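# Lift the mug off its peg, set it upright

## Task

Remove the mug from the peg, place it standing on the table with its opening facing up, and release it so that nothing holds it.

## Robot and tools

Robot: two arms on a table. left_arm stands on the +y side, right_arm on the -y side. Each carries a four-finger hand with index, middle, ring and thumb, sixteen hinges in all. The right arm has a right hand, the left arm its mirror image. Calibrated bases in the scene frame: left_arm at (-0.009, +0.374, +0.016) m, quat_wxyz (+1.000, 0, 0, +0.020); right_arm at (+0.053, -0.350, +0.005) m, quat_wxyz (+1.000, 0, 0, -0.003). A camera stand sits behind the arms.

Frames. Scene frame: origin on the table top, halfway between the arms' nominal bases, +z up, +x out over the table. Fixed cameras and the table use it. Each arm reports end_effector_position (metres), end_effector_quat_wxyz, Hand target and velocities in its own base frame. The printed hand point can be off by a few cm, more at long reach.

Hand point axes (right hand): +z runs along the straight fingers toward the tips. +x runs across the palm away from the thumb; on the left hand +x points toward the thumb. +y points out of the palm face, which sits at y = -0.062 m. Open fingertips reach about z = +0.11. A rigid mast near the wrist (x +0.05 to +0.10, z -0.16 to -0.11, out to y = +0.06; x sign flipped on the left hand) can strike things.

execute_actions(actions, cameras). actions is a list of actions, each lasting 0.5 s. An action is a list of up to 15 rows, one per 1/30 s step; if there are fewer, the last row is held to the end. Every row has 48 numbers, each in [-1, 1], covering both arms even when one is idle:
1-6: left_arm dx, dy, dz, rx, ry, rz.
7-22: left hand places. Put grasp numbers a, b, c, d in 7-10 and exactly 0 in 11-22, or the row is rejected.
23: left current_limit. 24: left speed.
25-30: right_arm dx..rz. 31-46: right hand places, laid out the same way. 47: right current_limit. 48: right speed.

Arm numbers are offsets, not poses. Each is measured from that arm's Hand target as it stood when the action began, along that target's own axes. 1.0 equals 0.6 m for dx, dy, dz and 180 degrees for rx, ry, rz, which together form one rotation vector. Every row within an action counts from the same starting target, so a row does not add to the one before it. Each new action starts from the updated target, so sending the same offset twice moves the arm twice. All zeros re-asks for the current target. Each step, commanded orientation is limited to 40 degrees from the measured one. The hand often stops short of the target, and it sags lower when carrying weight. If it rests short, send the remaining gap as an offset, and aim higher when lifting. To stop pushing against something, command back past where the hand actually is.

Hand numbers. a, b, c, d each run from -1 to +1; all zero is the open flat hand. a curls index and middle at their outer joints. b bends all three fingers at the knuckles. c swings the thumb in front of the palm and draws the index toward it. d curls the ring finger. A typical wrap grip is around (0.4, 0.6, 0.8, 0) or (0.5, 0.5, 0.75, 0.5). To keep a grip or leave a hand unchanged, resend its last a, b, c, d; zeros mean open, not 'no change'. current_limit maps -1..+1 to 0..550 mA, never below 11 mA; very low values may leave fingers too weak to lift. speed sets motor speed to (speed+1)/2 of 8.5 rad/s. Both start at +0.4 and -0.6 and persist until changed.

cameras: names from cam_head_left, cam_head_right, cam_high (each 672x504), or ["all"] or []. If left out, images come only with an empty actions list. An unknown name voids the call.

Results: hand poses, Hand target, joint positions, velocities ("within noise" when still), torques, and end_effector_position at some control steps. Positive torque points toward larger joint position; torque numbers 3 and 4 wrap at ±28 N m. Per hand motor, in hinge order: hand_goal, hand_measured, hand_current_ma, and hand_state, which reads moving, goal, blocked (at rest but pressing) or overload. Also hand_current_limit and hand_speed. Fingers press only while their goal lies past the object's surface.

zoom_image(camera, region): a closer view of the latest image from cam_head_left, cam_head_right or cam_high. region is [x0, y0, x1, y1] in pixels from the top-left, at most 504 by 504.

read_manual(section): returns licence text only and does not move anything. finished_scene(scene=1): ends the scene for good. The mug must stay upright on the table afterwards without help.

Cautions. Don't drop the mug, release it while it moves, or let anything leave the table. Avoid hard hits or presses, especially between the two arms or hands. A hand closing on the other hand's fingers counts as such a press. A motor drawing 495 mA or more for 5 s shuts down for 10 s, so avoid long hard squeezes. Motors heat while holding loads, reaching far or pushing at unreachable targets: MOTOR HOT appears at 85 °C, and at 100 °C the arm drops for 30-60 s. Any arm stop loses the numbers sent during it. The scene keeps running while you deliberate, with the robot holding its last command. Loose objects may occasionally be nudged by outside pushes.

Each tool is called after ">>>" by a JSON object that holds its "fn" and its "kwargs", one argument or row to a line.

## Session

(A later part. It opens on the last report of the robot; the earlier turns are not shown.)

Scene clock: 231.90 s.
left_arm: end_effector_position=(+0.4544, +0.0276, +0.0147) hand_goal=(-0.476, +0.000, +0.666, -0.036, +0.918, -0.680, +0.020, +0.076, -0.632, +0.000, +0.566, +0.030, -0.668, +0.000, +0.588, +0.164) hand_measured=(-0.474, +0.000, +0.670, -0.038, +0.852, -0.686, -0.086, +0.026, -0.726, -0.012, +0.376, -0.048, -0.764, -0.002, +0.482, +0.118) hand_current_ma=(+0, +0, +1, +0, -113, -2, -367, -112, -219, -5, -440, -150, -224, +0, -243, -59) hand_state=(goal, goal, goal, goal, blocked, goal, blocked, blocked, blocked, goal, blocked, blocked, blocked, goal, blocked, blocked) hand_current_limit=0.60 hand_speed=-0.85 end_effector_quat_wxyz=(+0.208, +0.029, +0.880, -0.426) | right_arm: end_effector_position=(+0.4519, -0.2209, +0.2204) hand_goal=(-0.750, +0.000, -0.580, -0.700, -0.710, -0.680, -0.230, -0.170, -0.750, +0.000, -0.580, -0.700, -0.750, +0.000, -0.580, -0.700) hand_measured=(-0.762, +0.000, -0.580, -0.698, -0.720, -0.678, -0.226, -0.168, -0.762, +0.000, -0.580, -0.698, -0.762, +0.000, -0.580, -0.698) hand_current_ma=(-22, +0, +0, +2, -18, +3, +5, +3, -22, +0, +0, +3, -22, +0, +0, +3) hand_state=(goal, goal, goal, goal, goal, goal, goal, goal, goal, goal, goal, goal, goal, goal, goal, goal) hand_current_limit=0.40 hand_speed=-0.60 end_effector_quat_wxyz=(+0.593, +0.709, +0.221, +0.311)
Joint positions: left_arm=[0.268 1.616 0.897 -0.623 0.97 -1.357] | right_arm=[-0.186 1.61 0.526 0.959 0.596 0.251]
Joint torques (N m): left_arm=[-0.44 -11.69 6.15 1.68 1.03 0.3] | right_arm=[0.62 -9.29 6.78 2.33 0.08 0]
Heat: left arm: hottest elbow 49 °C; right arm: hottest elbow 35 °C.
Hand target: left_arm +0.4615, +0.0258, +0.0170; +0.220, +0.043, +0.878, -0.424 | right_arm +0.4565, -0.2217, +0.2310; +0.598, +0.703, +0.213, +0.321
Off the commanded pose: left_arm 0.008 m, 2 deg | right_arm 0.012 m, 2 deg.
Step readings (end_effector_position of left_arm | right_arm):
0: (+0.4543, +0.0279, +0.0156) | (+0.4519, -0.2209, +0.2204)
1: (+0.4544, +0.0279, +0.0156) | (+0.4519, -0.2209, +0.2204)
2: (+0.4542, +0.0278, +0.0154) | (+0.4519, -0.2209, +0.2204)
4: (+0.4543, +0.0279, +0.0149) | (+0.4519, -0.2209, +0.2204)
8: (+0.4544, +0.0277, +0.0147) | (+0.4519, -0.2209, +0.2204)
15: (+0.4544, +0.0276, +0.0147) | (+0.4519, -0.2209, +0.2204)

>>> {"fn": "execute_actions", "kwargs": {
  "actions": [],
  "cameras": ["all"]
}}

>>> {"fn": "zoom_image", "kwargs": {
  "camera": "cam_high",
  "region": [490, 195, 540, 245]
}}

>>> {"fn": "zoom_image", "kwargs": {
  "camera": "cam_head_left",
  "region": [180, 200, 230, 250]
}}

>>> {"fn": "zoom_image", "kwargs": {
  "camera": "cam_head_right",
  "region": [190, 200, 250, 250]
}}

Scene clock: 233.67 s.
left_arm: end_effector_position=(+0.4544, +0.0276, +0.0147) hand_goal=(-0.476, +0.000, +0.666, -0.036, +0.918, -0.680, +0.020, +0.076, -0.632, +0.000, +0.566, +0.030, -0.668, +0.000, +0.588, +0.164) hand_measured=(-0.474, +0.000, +0.670, -0.038, +0.852, -0.686, -0.086, +0.026, -0.726, -0.012, +0.376, -0.048, -0.764, -0.002, +0.482, +0.118) hand_current_ma=(+0, +0, +1, +0, -113, -2, -367, -112, -219, -5, -440, -150, -224, +0, -243, -59) hand_state=(goal, goal, goal, goal, blocked, goal, blocked, blocked, blocked, goal, blocked, blocked, blocked, goal, blocked, blocked) hand_current_limit=0.60 hand_speed=-0.85 end_effector_quat_wxyz=(+0.208, +0.029, +0.880, -0.426) | right_arm: end_effector_position=(+0.4519, -0.2209, +0.2204) hand_goal=(-0.750, +0.000, -0.580, -0.700, -0.710, -0.680, -0.230, -0.170, -0.750, +0.000, -0.580, -0.700, -0.750, +0.000, -0.580, -0.700) hand_measured=(-0.762, +0.000, -0.580, -0.698, -0.720, -0.678, -0.226, -0.168, -0.762, +0.000, -0.580, -0.698, -0.762, +0.000, -0.580, -0.698) hand_current_ma=(-22, +0, +0, +2, -18, +3, +5, +3, -22, +0, +0, +3, -22, +0, +0, +3) hand_state=(goal, goal, goal, goal, goal, goal, goal, goal, goal, goal, goal, goal, goal, goal, goal, goal) hand_current_limit=0.40 hand_speed=-0.60 end_effector_quat_wxyz=(+0.593, +0.709, +0.221, +0.311)
Joint positions: left_arm=[0.268 1.616 0.897 -0.623 0.97 -1.357] | right_arm=[-0.186 1.61 0.526 0.959 0.596 0.251]
Joint velocities: within noise
Joint torques (N m): left_arm=[-0.44 -11.4 6.13 1.69 1.04 0.27] | right_arm=[0.32 -9.17 6.75 2.36 0.07 -0.01]
Motor temperatures (°C): left_arm=[27 28 48 27 28 26] | right_arm=[28 29 35 26 24 27]
Heat: left arm: hottest elbow 48 °C; right arm: hottest elbow 35 °C.
Hand target: left_arm +0.4615, +0.0258, +0.0170; +0.220, +0.043, +0.878, -0.424 | right_arm +0.4565, -0.2217, +0.2310; +0.598, +0.703, +0.213, +0.321
Off the commanded pose: left_arm 0.008 m, 2 deg | right_arm 0.012 m, 2 deg.

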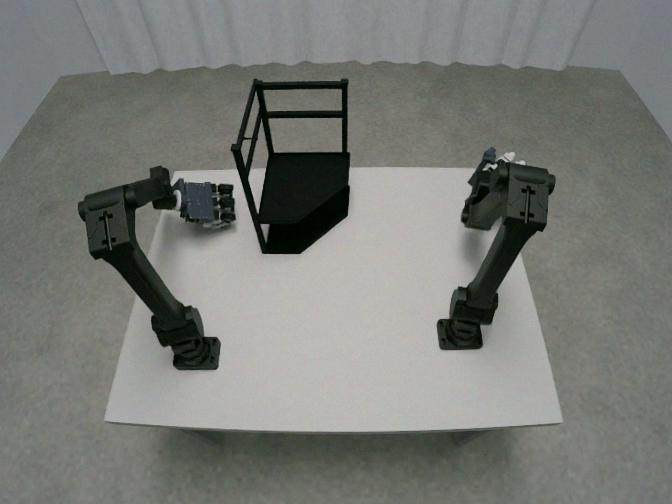

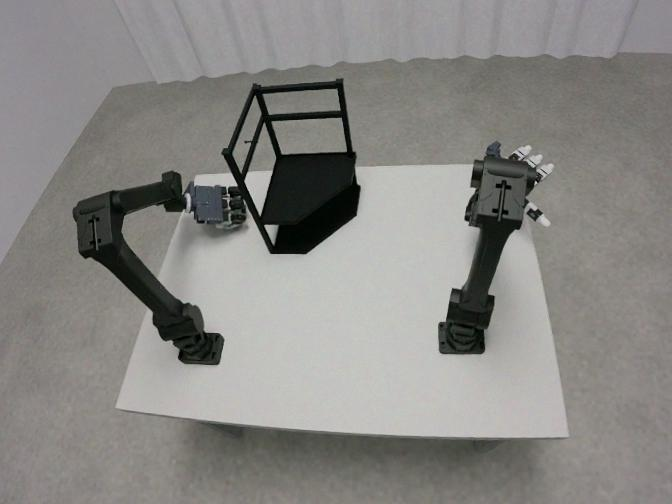

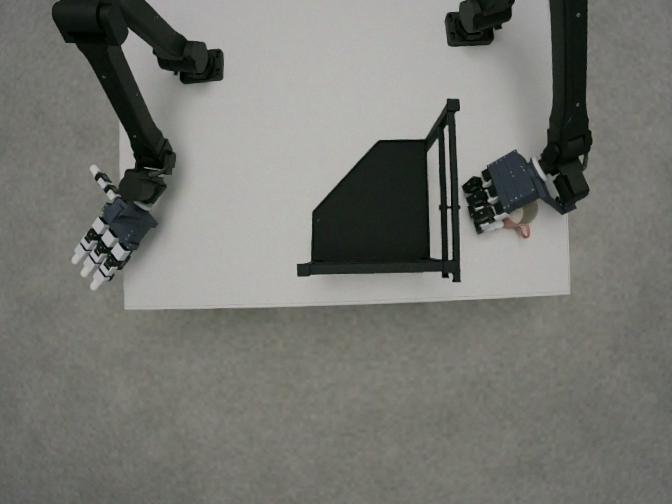

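Scaled by 10.080 from the camera's 672x504 image, which has a finer 960x720 frame.

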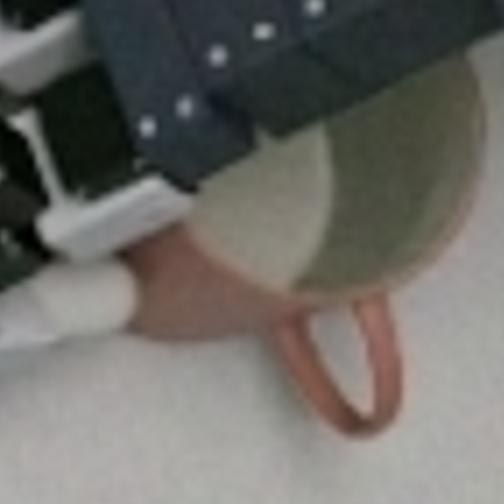

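Scaled by 10.080 from the camera's 672x504 image, which has a finer 960x720 frame.

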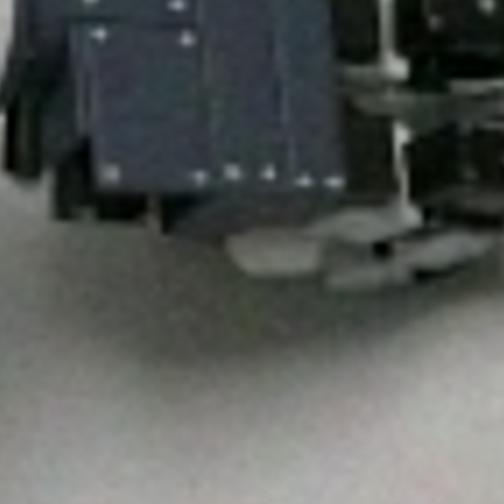

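Scaled by 8.400 from the camera's 672x504 image, which has a finer 960x720 frame.

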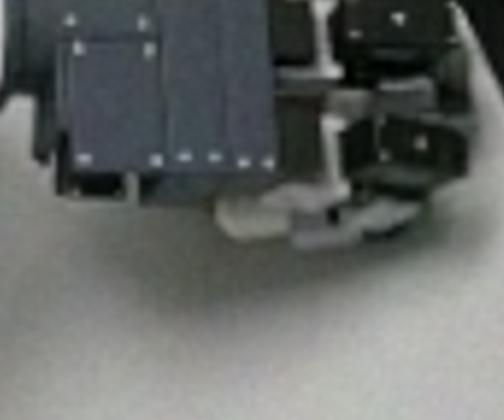

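>>> {"fn": "execute_actions", "kwargs": {
  "actions": [
    [[0.0028,0.0048,0.0036,0,0,0, 0.71,0.05,1,0.73,0,0,0,0,0,0,0,0,0,0,0,0, 0.6,-0.85, 0,0,0,0,0,0, 0,0,0,0,0,0,0,0,0,0,0,0,0,0,0,0, 0.4,-0.6]]
  ]
}}

Scene clock: 240.83 s.
left_arm: end_effector_position=(+0.4562, +0.0275, +0.0142) hand_goal=(-0.476, +0.000, +0.666, -0.036, +0.918, -0.680, +0.020, +0.076, -0.632, +0.000, +0.566, +0.030, -0.668, +0.000, +0.588, +0.164) hand_measured=(-0.474, +0.000, +0.674, -0.038, +0.852, -0.686, -0.086, +0.026, -0.726, -0.012, +0.376, -0.048, -0.764, -0.002, +0.482, +0.118) hand_current_ma=(+0, +0, +3, +0, -113, -2, -367, -112, -219, -5, -440, -150, -224, +0, -243, -59) hand_state=(goal, goal, goal, goal, blocked, goal, blocked, blocked, blocked, goal, blocked, blocked, blocked, goal, blocked, blocked) hand_current_limit=0.60 hand_speed=-0.85 end_effector_quat_wxyz=(+0.211, +0.029, +0.879, -0.426) | right_arm: end_effector_position=(+0.4519, -0.2209, +0.2204) hand_goal=(-0.750, +0.000, -0.580, -0.700, -0.710, -0.680, -0.230, -0.170, -0.750, +0.000, -0.580, -0.700, -0.750, +0.000, -0.580, -0.700) hand_measured=(-0.762, +0.000, -0.580, -0.698, -0.720, -0.678, -0.226, -0.168, -0.762, +0.000, -0.580, -0.698, -0.762, +0.000, -0.580, -0.698) hand_current_ma=(-22, +0, +0, +2, -18, +3, +5, +3, -22, +0, +0, +3, -22, +0, +0, +3) hand_state=(goal, goal, goal, goal, goal, goal, goal, goal, goal, goal, goal, goal, goal, goal, goal, goal) hand_current_limit=0.40 hand_speed=-0.60 end_effector_quat_wxyz=(+0.593, +0.709, +0.221, +0.311)
Joint positions: left_arm=[0.268 1.62 0.897 -0.613 0.973 -1.361] | right_arm=[-0.186 1.61 0.526 0.959 0.596 0.251]
Joint torques (N m): left_arm=[-1.32 -11.11 5.94 1.66 0.89 0.4] | right_arm=[0.38 -9.35 6.67 2.26 0.06 -0.02]
Heat: left arm: hottest elbow 46 °C; right arm: hottest elbow 35 °C.
Hand target: left_arm +0.4615, +0.0258, +0.0129; +0.220, +0.043, +0.878, -0.424 | right_arm +0.4565, -0.2217, +0.2310; +0.598, +0.703, +0.213, +0.321
Off the commanded pose: left_arm 0.006 m, 2 deg | right_arm 0.012 m, 2 deg.
Step readings (end_effector_position of left_arm | right_arm):
0: (+0.4544, +0.0276, +0.0147) | (+0.4519, -0.2209, +0.2204)
1: (+0.4544, +0.0276, +0.0147) | (+0.4519, -0.2209, +0.2204)
2: (+0.4546, +0.0277, +0.0146) | (+0.4519, -0.2209, +0.2204)
4: (+0.4552, +0.0276, +0.0144) | (+0.4519, -0.2209, +0.2204)
8: (+0.4559, +0.0274, +0.0141) | (+0.4519, -0.2209, +0.2204)
15: (+0.4562, +0.0275, +0.0142) | (+0.4519, -0.2209, +0.2204)

>>> {"fn": "execute_actions", "kwargs": {
  "actions": [
    [[0,0,0,0,0,0, 0.63,0.03,1,0.62,0,0,0,0,0,0,0,0,0,0,0,0, 0.6,-0.95, 0,0,0,0,0,0, 0,0,0,0,0,0,0,0,0,0,0,0,0,0,0,0, 0.4,-0.6]]
  ],
  "cameras": ["cam_high","cam_head_left"]
}}

>>> {"fn": "zoom_image", "kwargs": {
  "camera": "cam_high",
  "region": [460, 165, 540, 245]
}}

Scene clock: 245.13 s.
left_arm: end_effector_position=(+0.4570, +0.0272, +0.0146) hand_goal=(-0.484, +0.000, +0.590, -0.108, +0.926, -0.680, +0.020, +0.068, -0.664, +0.000, +0.434, -0.086, -0.740, +0.000, +0.412, +0.038) hand_measured=(-0.476, +0.000, +0.632, -0.106, +0.858, -0.690, -0.072, +0.026, -0.728, -0.012, +0.376, -0.114, -0.748, -0.002, +0.408, +0.032) hand_current_ma=(+4, +0, +51, +0, -120, -7, -292, -84, -116, -5, -90, -27, -4, +0, -1, -2) hand_state=(goal, goal, blocked, goal, blocked, goal, blocked, blocked, blocked, goal, blocked, blocked, goal, goal, goal, goal) hand_current_limit=0.60 hand_speed=-0.95 end_effector_quat_wxyz=(+0.212, +0.030, +0.878, -0.427) | right_arm: end_effector_position=(+0.4519, -0.2209, +0.2204) hand_goal=(-0.750, +0.000, -0.580, -0.700, -0.710, -0.680, -0.230, -0.170, -0.750, +0.000, -0.580, -0.700, -0.750, +0.000, -0.580, -0.700) hand_measured=(-0.762, +0.000, -0.580, -0.698, -0.720, -0.678, -0.226, -0.168, -0.762, +0.000, -0.580, -0.698, -0.762, +0.000, -0.580, -0.698) hand_current_ma=(-22, +0, +0, +2, -18, +3, +5, +3, -22, +0, +0, +3, -22, +0, +0, +3) hand_state=(goal, goal, goal, goal, goal, goal, goal, goal, goal, goal, goal, goal, goal, goal, goal, goal) hand_current_limit=0.40 hand_speed=-0.60 end_effector_quat_wxyz=(+0.593, +0.709, +0.221, +0.311)
Joint positions: left_arm=[0.268 1.62 0.897 -0.609 0.976 -1.362] | right_arm=[-0.186 1.61 0.526 0.959 0.596 0.251]
Joint torques (N m): left_arm=[-0.21 -11.34 5.64 1.69 0.79 0.4] | right_arm=[0.32 -9.41 6.74 2.28 0.08 -0.01]
Heat: left arm: hottest elbow 45 °C; right arm: hottest elbow 35 °C.
Hand target: left_arm +0.4615, +0.0258, +0.0130; +0.220, +0.043, +0.878, -0.424 | right_arm +0.4565, -0.2217, +0.2310; +0.598, +0.703, +0.213, +0.321
Off the commanded pose: left_arm 0.005 m, 2 deg | right_arm 0.012 m, 2 deg.
Step readings (end_effector_position of left_arm | right_arm):
0: (+0.4562, +0.0275, +0.0142) | (+0.4519, -0.2209, +0.2204)
1: (+0.4562, +0.0275, +0.0142) | (+0.4519, -0.2209, +0.2204)
2: (+0.4562, +0.0275, +0.0142) | (+0.4519, -0.2209, +0.2204)
4: (+0.4562, +0.0275, +0.0142) | (+0.4519, -0.2209, +0.2204)
8: (+0.4562, +0.0273, +0.0143) | (+0.4519, -0.2209, +0.2204)
15: (+0.4566, +0.0273, +0.0144) | (+0.4519, -0.2209, +0.2204)
Images, in order (width x height): cam_head_left 672x504, cam_high 672x504.

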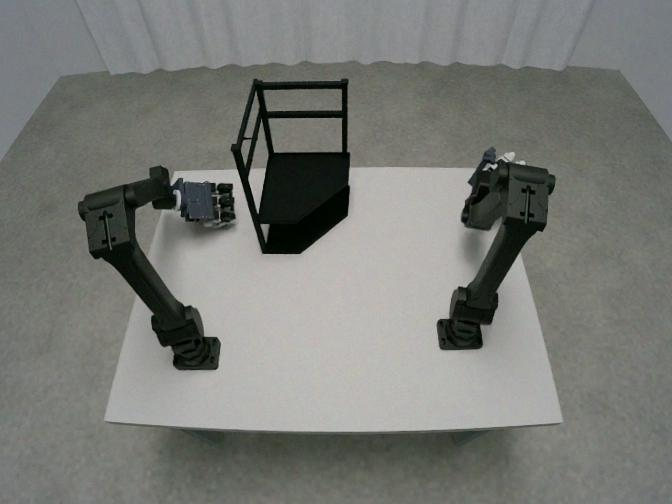

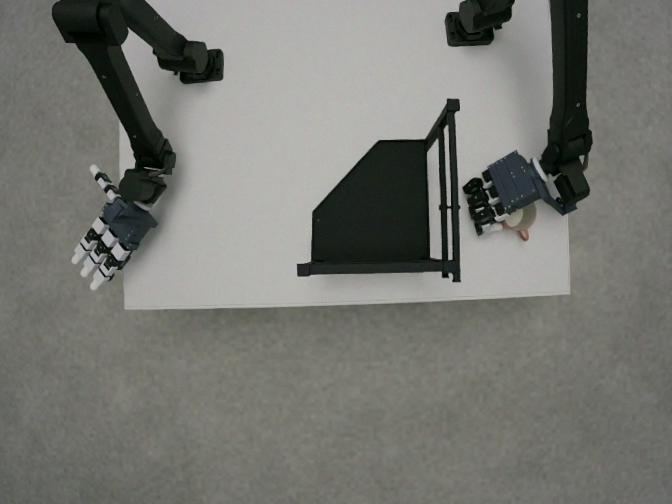

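Scaled by 6.300 from the camera's 672x504 image, which has a finer 960x720 frame.

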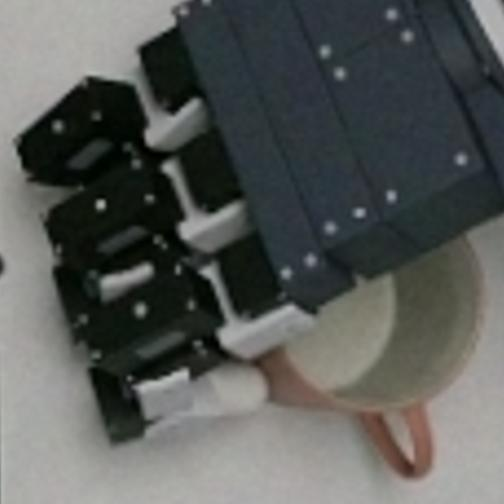

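>>> {"fn": "execute_actions", "kwargs": {
  "actions": [
    [[0,0,0,0,0,0, 0.56,0.02,1,0.5,0,0,0,0,0,0,0,0,0,0,0,0, 0.6,-0.95, 0,0,0,0,0,0, 0,0,0,0,0,0,0,0,0,0,0,0,0,0,0,0, 0.4,-0.6]]
  ],
  "cameras": ["cam_high","cam_head_left"]
}}

>>> {"fn": "zoom_image", "kwargs": {
  "camera": "cam_high",
  "region": [460, 165, 540, 245]
}}

Scene clock: 247.03 s.
left_arm: end_effector_position=(+0.4586, +0.0267, +0.0154) hand_goal=(-0.480, +0.000, +0.518, -0.172, +0.934, -0.680, +0.020, +0.060, -0.676, +0.000, +0.320, -0.188, -0.802, +0.000, +0.220, -0.098) hand_measured=(-0.472, +0.000, +0.556, -0.170, +0.882, -0.690, -0.032, +0.030, -0.720, -0.004, +0.310, -0.188, -0.786, -0.002, +0.224, -0.096) hand_current_ma=(+3, +0, +44, +0, -76, -7, -116, -47, -63, -1, -6, +0, +12, +0, +1, +0) hand_state=(goal, goal, blocked, goal, blocked, goal, blocked, blocked, blocked, goal, goal, goal, goal, goal, goal, goal) hand_current_limit=0.60 hand_speed=-0.95 end_effector_quat_wxyz=(+0.215, +0.031, +0.877, -0.429) | right_arm: end_effector_position=(+0.4519, -0.2209, +0.2204) hand_goal=(-0.750, +0.000, -0.580, -0.700, -0.710, -0.680, -0.230, -0.170, -0.750, +0.000, -0.580, -0.700, -0.750, +0.000, -0.580, -0.700) hand_measured=(-0.762, +0.000, -0.580, -0.698, -0.720, -0.678, -0.226, -0.168, -0.762, +0.000, -0.580, -0.698, -0.762, +0.000, -0.580, -0.698) hand_current_ma=(-22, +0, +0, +2, -18, +3, +5, +3, -22, +0, +0, +3, -22, +0, +0, +3) hand_state=(goal, goal, goal, goal, goal, goal, goal, goal, goal, goal, goal, goal, goal, goal, goal, goal) hand_current_limit=0.40 hand_speed=-0.60 end_effector_quat_wxyz=(+0.593, +0.709, +0.221, +0.311)
Joint positions: left_arm=[0.268 1.62 0.897 -0.603 0.981 -1.362] | right_arm=[-0.186 1.61 0.526 0.959 0.596 0.251]
Joint torques (N m): left_arm=[-1.26 -11.69 5.86 1.39 0.57 0.4] | right_arm=[0.5 -9.17 6.69 2.32 0.07 -0.01]
Heat: left arm: hottest elbow 45 °C; right arm: hottest elbow 35 °C.
Hand target: left_arm +0.4615, +0.0258, +0.0129; +0.220, +0.043, +0.878, -0.424 | right_arm +0.4565, -0.2217, +0.2310; +0.598, +0.703, +0.213, +0.321
Off the commanded pose: left_arm 0.004 m, 2 deg | right_arm 0.012 m, 2 deg.
Step readings (end_effector_position of left_arm | right_arm):
0: (+0.4570, +0.0272, +0.0146) | (+0.4519, -0.2209, +0.2204)
1: (+0.4570, +0.0272, +0.0146) | (+0.4519, -0.2209, +0.2204)
2: (+0.4570, +0.0272, +0.0146) | (+0.4519, -0.2209, +0.2204)
4: (+0.4571, +0.0271, +0.0147) | (+0.4519, -0.2209, +0.2204)
8: (+0.4576, +0.0270, +0.0149) | (+0.4519, -0.2209, +0.2204)
15: (+0.4585, +0.0266, +0.0154) | (+0.4519, -0.2209, +0.2204)
Images, in order (width x height): cam_head_left 672x504, cam_high 672x504.

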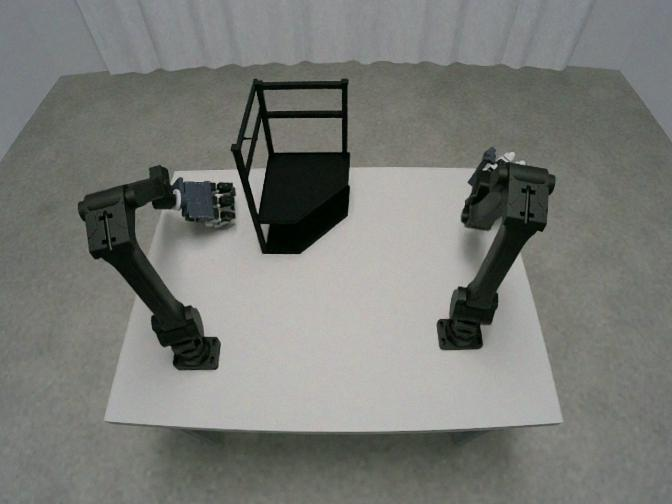

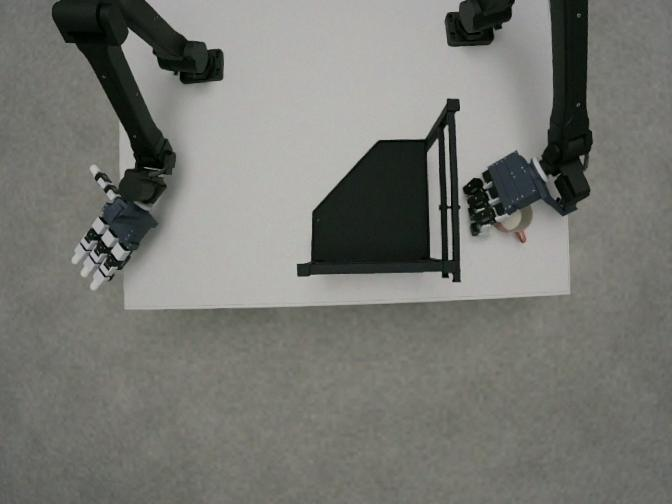

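Scaled by 6.300 from the camera's 672x504 image, which has a finer 960x720 frame.

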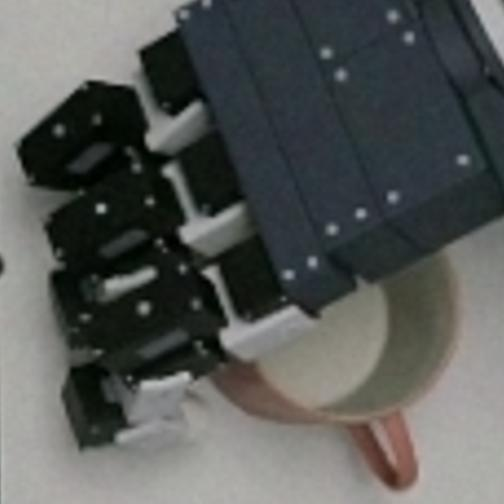

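>>> {"fn": "execute_actions", "kwargs": {
  "actions": [
    [[-0.0035,-0.006,-0.0045,0,0,0, 0.46,0.02,1,0.4,0,0,0,0,0,0,0,0,0,0,0,0, 0.6,-0.93, 0,0,0,0,0,0, 0,0,0,0,0,0,0,0,0,0,0,0,0,0,0,0, 0.4,-0.6]]
  ],
  "cameras": ["cam_high","cam_head_left"]
}}

>>> {"fn": "zoom_image", "kwargs": {
  "camera": "cam_high",
  "region": [460, 165, 540, 245]
}}

>>> {"fn": "zoom_image", "kwargs": {
  "camera": "cam_head_left",
  "region": [170, 180, 250, 250]
}}

Scene clock: 248.57 s.
left_arm: end_effector_position=(+0.4590, +0.0264, +0.0170) hand_goal=(-0.460, +0.000, +0.418, -0.268, +0.944, -0.680, +0.020, +0.044, -0.680, +0.000, +0.160, -0.334, -0.836, +0.000, +0.060, -0.218) hand_measured=(-0.454, +0.004, +0.456, -0.266, +0.916, -0.690, +0.012, +0.038, -0.678, -0.004, +0.162, -0.332, -0.818, -0.002, +0.064, -0.216) hand_current_ma=(+2, +1, +45, +0, -26, -7, -5, -4, +1, -1, +1, +1, +13, +0, +1, +0) hand_state=(goal, goal, blocked, goal, blocked, goal, goal, goal, goal, goal, goal, goal, goal, goal, goal, goal) hand_current_limit=0.60 hand_speed=-0.93 end_effector_quat_wxyz=(+0.217, +0.033, +0.876, -0.429) | right_arm: end_effector_position=(+0.4519, -0.2209, +0.2204) hand_goal=(-0.750, +0.000, -0.580, -0.700, -0.710, -0.680, -0.230, -0.170, -0.750, +0.000, -0.580, -0.700, -0.750, +0.000, -0.580, -0.700) hand_measured=(-0.762, +0.000, -0.580, -0.698, -0.720, -0.678, -0.226, -0.168, -0.762, +0.000, -0.580, -0.698, -0.762, +0.000, -0.580, -0.698) hand_current_ma=(-22, +0, +0, +2, -18, +3, +5, +3, -22, +0, +0, +3, -22, +0, +0, +3) hand_state=(goal, goal, goal, goal, goal, goal, goal, goal, goal, goal, goal, goal, goal, goal, goal, goal) hand_current_limit=0.40 hand_speed=-0.60 end_effector_quat_wxyz=(+0.593, +0.709, +0.221, +0.311)
Joint positions: left_arm=[0.268 1.616 0.897 -0.603 0.984 -1.362] | right_arm=[-0.186 1.61 0.526 0.959 0.596 0.251]
Joint torques (N m): left_arm=[-0.38 -11.75 6.38 0.65 0.53 0.41] | right_arm=[0.56 -9.17 6.74 2.32 0.07 -0.01]
Heat: left arm: hottest elbow 45 °C; right arm: hottest elbow 35 °C.
Hand target: left_arm +0.4615, +0.0258, +0.0179; +0.220, +0.043, +0.878, -0.424 | right_arm +0.4565, -0.2217, +0.2310; +0.598, +0.703, +0.213, +0.321
Off the commanded pose: left_arm 0.003 m, 1 deg | right_arm 0.012 m, 2 deg.
Step readings (end_effector_position of left_arm | right_arm):
0: (+0.4586, +0.0267, +0.0154) | (+0.4519, -0.2209, +0.2204)
1: (+0.4586, +0.0267, +0.0154) | (+0.4519, -0.2209, +0.2204)
2: (+0.4586, +0.0266, +0.0155) | (+0.4519, -0.2209, +0.2204)
4: (+0.4587, +0.0263, +0.0158) | (+0.4519, -0.2209, +0.2204)
8: (+0.4588, +0.0263, +0.0163) | (+0.4519, -0.2209, +0.2204)
15: (+0.4590, +0.0264, +0.0170) | (+0.4519, -0.2209, +0.2204)
Images, in order (width x height): cam_head_left 672x504, cam_high 672x504.

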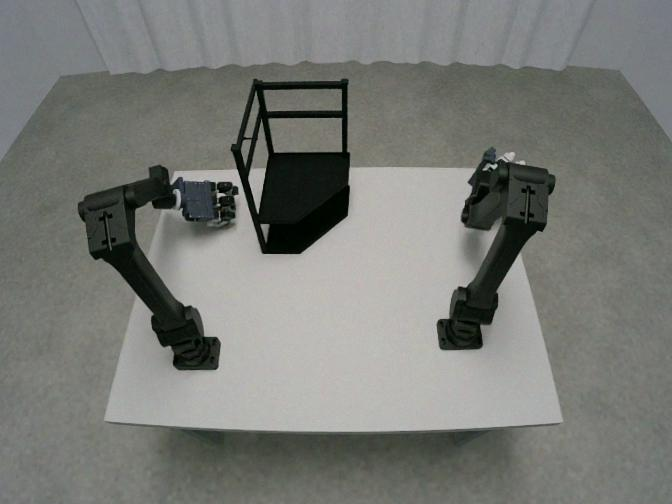

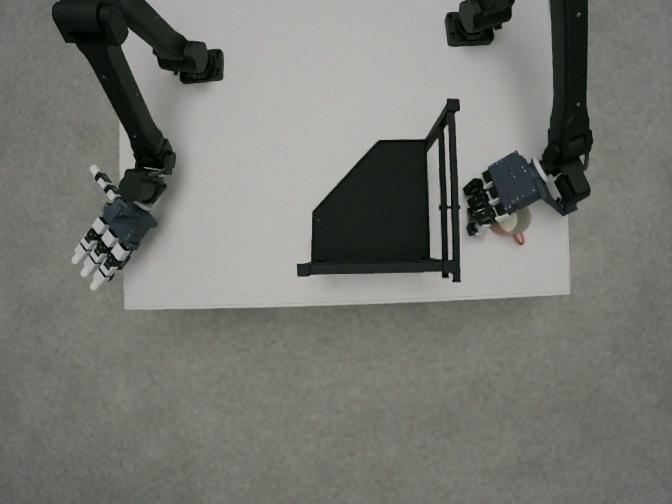

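Scaled by 6.300 from the camera's 672x504 image, which has a finer 960x720 frame.

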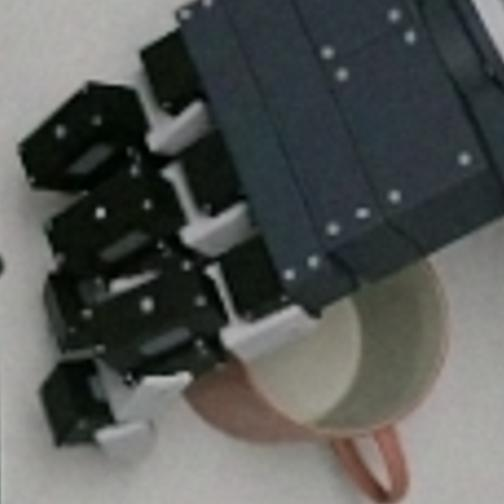

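Scaled by 6.300 from the camera's 672x504 image, which has a finer 960x720 frame.

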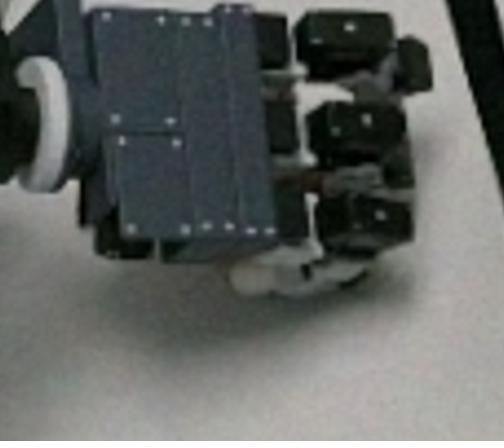

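>>> {"fn": "execute_actions", "kwargs": {
  "actions": [
    [[-0.007,-0.0121,-0.0091,0,0,0, 0.44,0.02,1,0.36,0,0,0,0,0,0,0,0,0,0,0,0, 0.5,-0.9, 0,0,0,0,0,0, 0,0,0,0,0,0,0,0,0,0,0,0,0,0,0,0, 0.4,-0.6],[-0.0141,-0.0242,-0.0182,0,0,0, 0.42,0.02,1,0.36,0,0,0,0,0,0,0,0,0,0,0,0, 0.5,-0.9, 0,0,0,0,0,0, 0,0,0,0,0,0,0,0,0,0,0,0,0,0,0,0, 0.4,-0.6]]
  ],
  "cameras": ["cam_high","cam_head_left"]
}}

>>> {"fn": "zoom_image", "kwargs": {
  "camera": "cam_high",
  "region": [460, 165, 540, 245]
}}

Scene clock: 250.00 s.
left_arm: end_effector_position=(+0.4495, +0.0250, +0.0211) hand_goal=(-0.452, +0.000, +0.378, -0.306, +0.948, -0.680, +0.020, +0.038, -0.682, +0.000, +0.096, -0.392, -0.850, +0.000, -0.004, -0.266) hand_measured=(-0.446, +0.002, +0.380, -0.304, +0.936, -0.684, +0.020, +0.038, -0.676, -0.004, +0.100, -0.390, -0.832, -0.002, +0.000, -0.264) hand_current_ma=(+2, +0, +1, +1, -7, -2, +0, +0, +2, -1, +1, +1, +15, +0, +1, +0) hand_state=(goal, goal, goal, goal, goal, goal, goal, goal, goal, goal, goal, goal, goal, goal, goal, goal) hand_current_limit=0.50 hand_speed=-0.90 end_effector_quat_wxyz=(+0.204, +0.028, +0.879, -0.430) | right_arm: end_effector_position=(+0.4519, -0.2209, +0.2204) hand_goal=(-0.750, +0.000, -0.580, -0.700, -0.710, -0.680, -0.230, -0.170, -0.750, +0.000, -0.580, -0.700, -0.750, +0.000, -0.580, -0.700) hand_measured=(-0.762, +0.000, -0.580, -0.698, -0.720, -0.678, -0.226, -0.168, -0.762, +0.000, -0.580, -0.698, -0.762, +0.000, -0.580, -0.698) hand_current_ma=(-22, +0, +0, +2, -18, +3, +5, +3, -22, +0, +0, +3, -22, +0, +0, +3) hand_state=(goal, goal, goal, goal, goal, goal, goal, goal, goal, goal, goal, goal, goal, goal, goal, goal) hand_current_limit=0.40 hand_speed=-0.60 end_effector_quat_wxyz=(+0.593, +0.709, +0.221, +0.311)
Joint positions: left_arm=[0.268 1.599 0.897 -0.655 0.977 -1.352] | right_arm=[-0.186 1.61 0.526 0.959 0.596 0.251]
Joint torques (N m): left_arm=[-1.2 -13.39 7.76 0.58 0.75 0.32] | right_arm=[0.21 -9.23 6.71 2.3 0.07 -0.01]
Heat: left arm: hottest elbow 44 °C; right arm: hottest elbow 35 °C.
Hand target: left_arm +0.4615, +0.0258, +0.0379; +0.220, +0.043, +0.878, -0.424 | right_arm +0.4565, -0.2217, +0.2310; +0.598, +0.703, +0.213, +0.321
Off the commanded pose: left_arm 0.021 m, 3 deg | right_arm 0.012 m, 2 deg.
Step readings (end_effector_position of left_arm | right_arm):
0: (+0.4590, +0.0264, +0.0170) | (+0.4519, -0.2209, +0.2204)
1: (+0.4590, +0.0264, +0.0170) | (+0.4519, -0.2209, +0.2204)
2: (+0.4588, +0.0263, +0.0172) | (+0.4519, -0.2209, +0.2204)
4: (+0.4571, +0.0264, +0.0184) | (+0.4519, -0.2209, +0.2204)
8: (+0.4524, +0.0258, +0.0209) | (+0.4519, -0.2209, +0.2204)
15: (+0.4498, +0.0251, +0.0211) | (+0.4519, -0.2209, +0.2204)
Images, in order (width x height): cam_head_left 672x504, cam_high 672x504.

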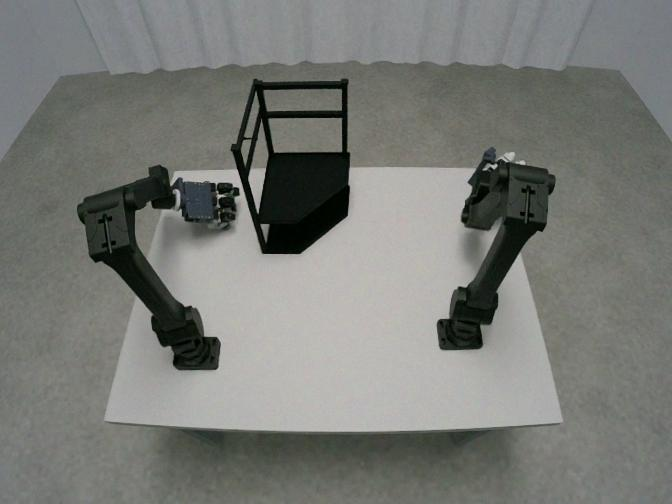

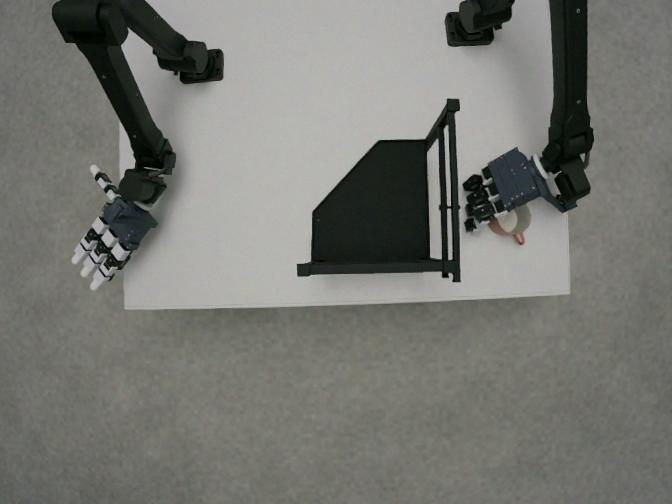

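Scaled by 6.300 from the camera's 672x504 image, which has a finer 960x720 frame.

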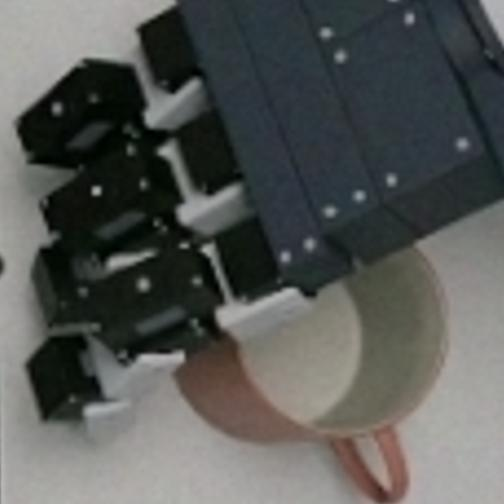

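>>> {"fn": "execute_actions", "kwargs": {
  "actions": [
    [[-0.0141,-0.0242,-0.0182,0,0,0, 0.42,0.02,1,0.34,0,0,0,0,0,0,0,0,0,0,0,0, 0.5,-0.9, 0,0,0,0,0,0, 0,0,0,0,0,0,0,0,0,0,0,0,0,0,0,0, 0.4,-0.6],[-0.0282,-0.0484,-0.0364,0,0,0, 0.42,0.02,1,0.34,0,0,0,0,0,0,0,0,0,0,0,0, 0.5,-0.9, 0,0,0,0,0,0, 0,0,0,0,0,0,0,0,0,0,0,0,0,0,0,0, 0.4,-0.6]]
  ],
  "cameras": ["cam_high","cam_head_left"]
}}

>>> {"fn": "zoom_image", "kwargs": {
  "camera": "cam_high",
  "region": [460, 165, 540, 245]
}}

>>> {"fn": "zoom_image", "kwargs": {
  "camera": "cam_head_left",
  "region": [170, 160, 250, 240]
}}

Scene clock: 251.43 s.
left_arm: end_effector_position=(+0.4367, +0.0220, +0.0536) hand_goal=(-0.450, +0.000, +0.376, -0.306, +0.948, -0.680, +0.020, +0.038, -0.678, +0.000, +0.096, -0.392, -0.860, +0.000, -0.036, -0.288) hand_measured=(-0.446, +0.002, +0.378, -0.304, +0.936, -0.684, +0.020, +0.038, -0.674, -0.004, +0.100, -0.390, -0.842, -0.002, -0.032, -0.286) hand_current_ma=(+1, +0, +0, +0, -6, -2, +0, +0, +1, -1, +1, +1, +14, +0, +1, +0) hand_state=(goal, goal, goal, goal, goal, goal, goal, goal, goal, goal, goal, goal, goal, goal, goal, goal) hand_current_limit=0.50 hand_speed=-0.90 end_effector_quat_wxyz=(+0.194, +0.023, +0.881, -0.432) | right_arm: end_effector_position=(+0.4519, -0.2209, +0.2204) hand_goal=(-0.750, +0.000, -0.580, -0.700, -0.710, -0.680, -0.230, -0.170, -0.750, +0.000, -0.580, -0.700, -0.750, +0.000, -0.580, -0.700) hand_measured=(-0.762, +0.000, -0.580, -0.698, -0.720, -0.678, -0.226, -0.168, -0.762, +0.000, -0.580, -0.698, -0.762, +0.000, -0.580, -0.698) hand_current_ma=(-22, +0, +0, +2, -18, +3, +5, +3, -22, +0, +0, +3, -22, +0, +0, +3) hand_state=(goal, goal, goal, goal, goal, goal, goal, goal, goal, goal, goal, goal, goal, goal, goal, goal) hand_current_limit=0.40 hand_speed=-0.60 end_effector_quat_wxyz=(+0.593, +0.709, +0.221, +0.311)
Joint positions: left_arm=[0.268 1.52 0.912 -0.771 0.974 -1.352] | right_arm=[-0.186 1.61 0.526 0.959 0.596 0.251]
Joint torques (N m): left_arm=[-1.08 -12.69 10.44 0.53 0.88 0.23] | right_arm=[0.38 -9.17 6.74 2.3 0.07 -0.02]
Heat: left arm: hottest elbow 44 °C; right arm: hottest elbow 35 °C.
Hand target: left_arm +0.4616, +0.0259, +0.0781; +0.220, +0.043, +0.878, -0.424 | right_arm +0.4565, -0.2217, +0.2310; +0.598, +0.703, +0.213, +0.321
Off the commanded pose: left_arm 0.035 m, 4 deg | right_arm 0.012 m, 2 deg.
Step readings (end_effector_position of left_arm | right_arm):
0: (+0.4495, +0.0250, +0.0211) | (+0.4519, -0.2209, +0.2204)
1: (+0.4494, +0.0250, +0.0212) | (+0.4519, -0.2209, +0.2204)
2: (+0.4482, +0.0248, +0.0215) | (+0.4519, -0.2209, +0.2204)
4: (+0.4430, +0.0237, +0.0244) | (+0.4519, -0.2209, +0.2204)
8: (+0.4359, +0.0217, +0.0397) | (+0.4519, -0.2209, +0.2204)
15: (+0.4381, +0.0223, +0.0537) | (+0.4519, -0.2209, +0.2204)
Images, in order (width x height): cam_head_left 672x504, cam_high 672x504.

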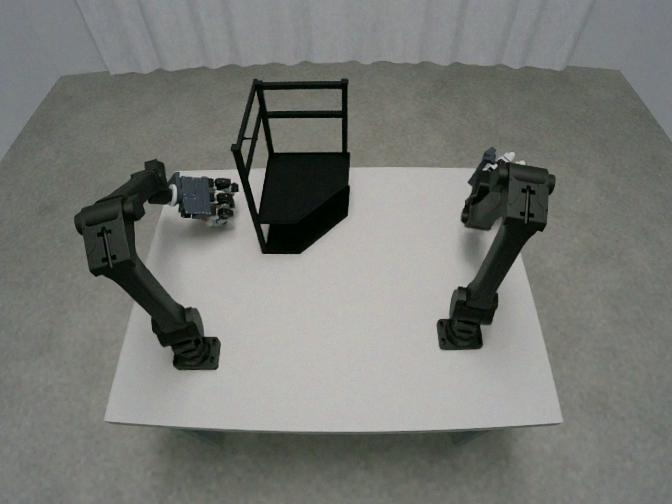

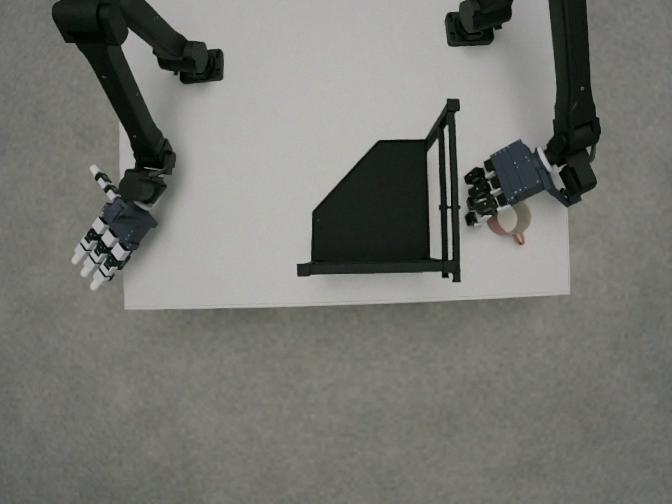

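Scaled by 6.300 from the camera's 672x504 image, which has a finer 960x720 frame.

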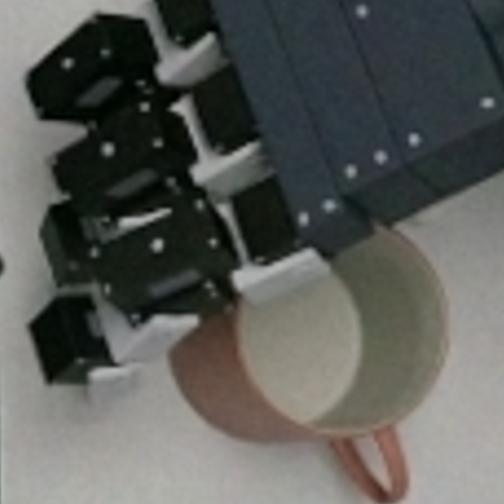

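Scaled by 6.300 from the camera's 672x504 image, which has a finer 960x720 frame.

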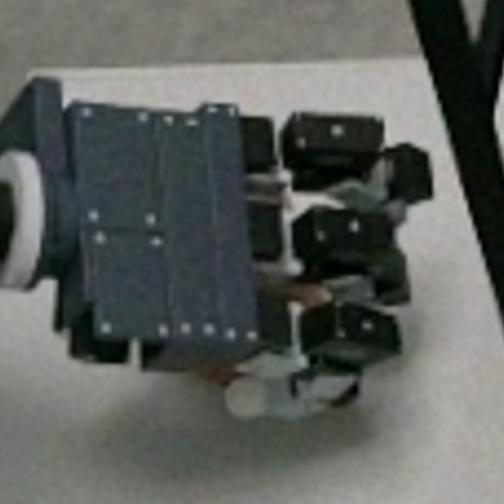

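>>> {"fn": "execute_actions", "kwargs": {
  "actions": [
    [[-0.0288,-0.027,-0.0184,0,0,0, 0.42,0.02,1,0.34,0,0,0,0,0,0,0,0,0,0,0,0, 0.5,-0.9, 0,0,0,0,0,0, 0,0,0,0,0,0,0,0,0,0,0,0,0,0,0,0, 0.4,-0.6],[-0.0577,-0.054,-0.0367,0,0,0, 0.42,0.02,1,0.34,0,0,0,0,0,0,0,0,0,0,0,0, 0.5,-0.9, 0,0,0,0,0,0, 0,0,0,0,0,0,0,0,0,0,0,0,0,0,0,0, 0.4,-0.6]]
  ],
  "cameras": ["cam_high","cam_head_left"]
}}

>>> {"fn": "zoom_image", "kwargs": {
  "camera": "cam_high",
  "region": [460, 165, 540, 245]
}}

>>> {"fn": "zoom_image", "kwargs": {
  "camera": "cam_head_left",
  "region": [170, 160, 250, 240]
}}

Scene clock: 253.17 s.
left_arm: end_effector_position=(+0.4556, +0.0253, +0.1053) hand_goal=(-0.450, +0.000, +0.376, -0.306, +0.948, -0.680, +0.020, +0.038, -0.678, +0.000, +0.096, -0.392, -0.860, +0.000, -0.036, -0.288) hand_measured=(-0.446, +0.002, +0.378, -0.304, +0.938, -0.684, +0.020, +0.038, -0.674, -0.004, +0.100, -0.390, -0.842, -0.002, -0.032, -0.286) hand_current_ma=(+1, +0, +0, +0, -5, -1, +0, +0, +1, -1, +1, +1, +14, +0, +1, +0) hand_state=(goal, goal, goal, goal, goal, goal, goal, goal, goal, goal, goal, goal, goal, goal, goal, goal) hand_current_limit=0.50 hand_speed=-0.90 end_effector_quat_wxyz=(+0.201, +0.027, +0.880, -0.429) | right_arm: end_effector_position=(+0.4519, -0.2209, +0.2204) hand_goal=(-0.750, +0.000, -0.580, -0.700, -0.710, -0.680, -0.230, -0.170, -0.750, +0.000, -0.580, -0.700, -0.750, +0.000, -0.580, -0.700) hand_measured=(-0.762, +0.000, -0.580, -0.698, -0.720, -0.678, -0.226, -0.168, -0.762, +0.000, -0.580, -0.698, -0.762, +0.000, -0.580, -0.698) hand_current_ma=(-22, +0, +0, +2, -18, +3, +5, +3, -22, +0, +0, +3, -22, +0, +0, +3) hand_state=(goal, goal, goal, goal, goal, goal, goal, goal, goal, goal, goal, goal, goal, goal, goal, goal) hand_current_limit=0.40 hand_speed=-0.60 end_effector_quat_wxyz=(+0.593, +0.709, +0.221, +0.311)
Joint positions: left_arm=[0.264 1.483 1.025 -0.9 0.973 -1.358] | right_arm=[-0.186 1.61 0.526 0.959 0.596 0.251]
Joint torques (N m): left_arm=[-1.67 -11.16 11.3 0.61 0.89 0.13] | right_arm=[0.26 -9.17 6.75 2.29 0.09 -0.02]
Heat: left arm: hottest elbow 45 °C; right arm: hottest elbow 35 °C.
Hand target: left_arm +0.4766, +0.0259, +0.1281; +0.220, +0.043, +0.878, -0.424 | right_arm +0.4565, -0.2217, +0.2310; +0.598, +0.703, +0.213, +0.321
Off the commanded pose: left_arm 0.031 m, 3 deg | right_arm 0.012 m, 2 deg.
Step readings (end_effector_position of left_arm | right_arm):
0: (+0.4367, +0.0220, +0.0536) | (+0.4519, -0.2209, +0.2204)
1: (+0.4365, +0.0219, +0.0535) | (+0.4519, -0.2209, +0.2204)
2: (+0.4361, +0.0218, +0.0542) | (+0.4519, -0.2209, +0.2204)
4: (+0.4353, +0.0216, +0.0587) | (+0.4519, -0.2209, +0.2204)
8: (+0.4448, +0.0229, +0.0809) | (+0.4519, -0.2209, +0.2204)
15: (+0.4578, +0.0259, +0.1057) | (+0.4519, -0.2209, +0.2204)
Images, in order (width x height): cam_head_left 672x504, cam_high 672x504.

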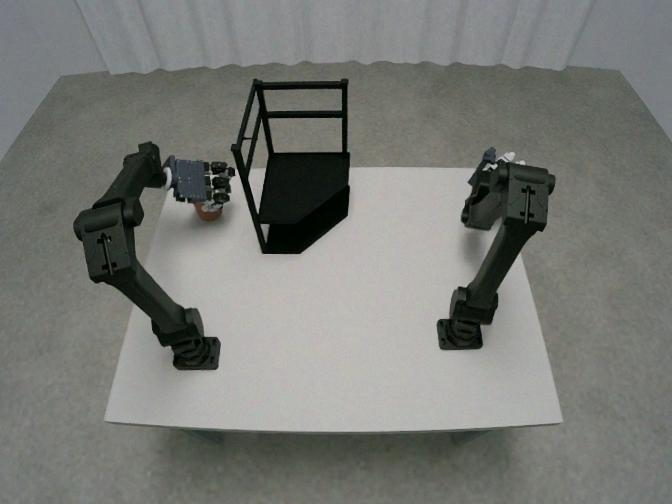

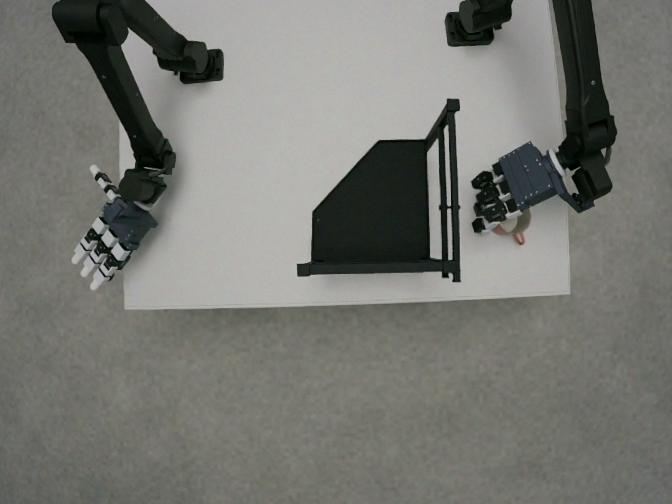

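Scaled by 6.300 from the camera's 672x504 image, which has a finer 960x720 frame.

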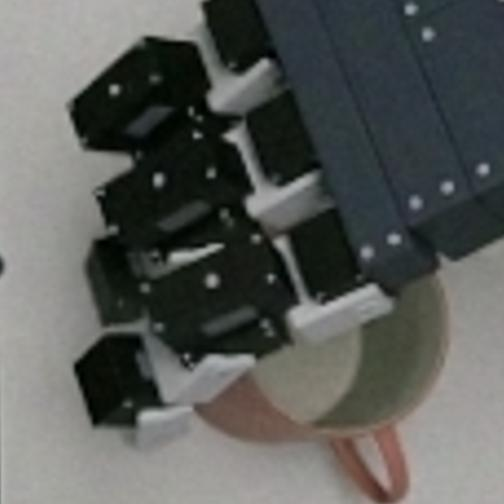

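Scaled by 6.300 from the camera's 672x504 image, which has a finer 960x720 frame.

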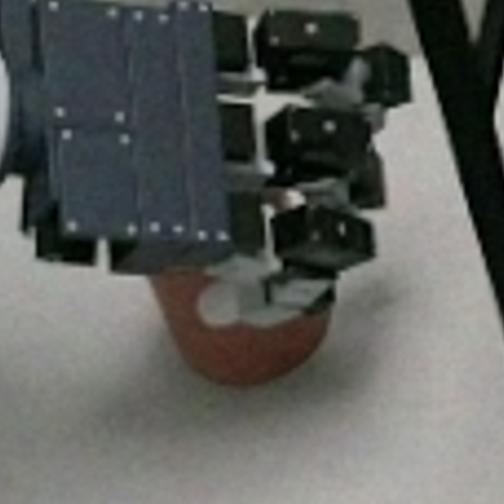

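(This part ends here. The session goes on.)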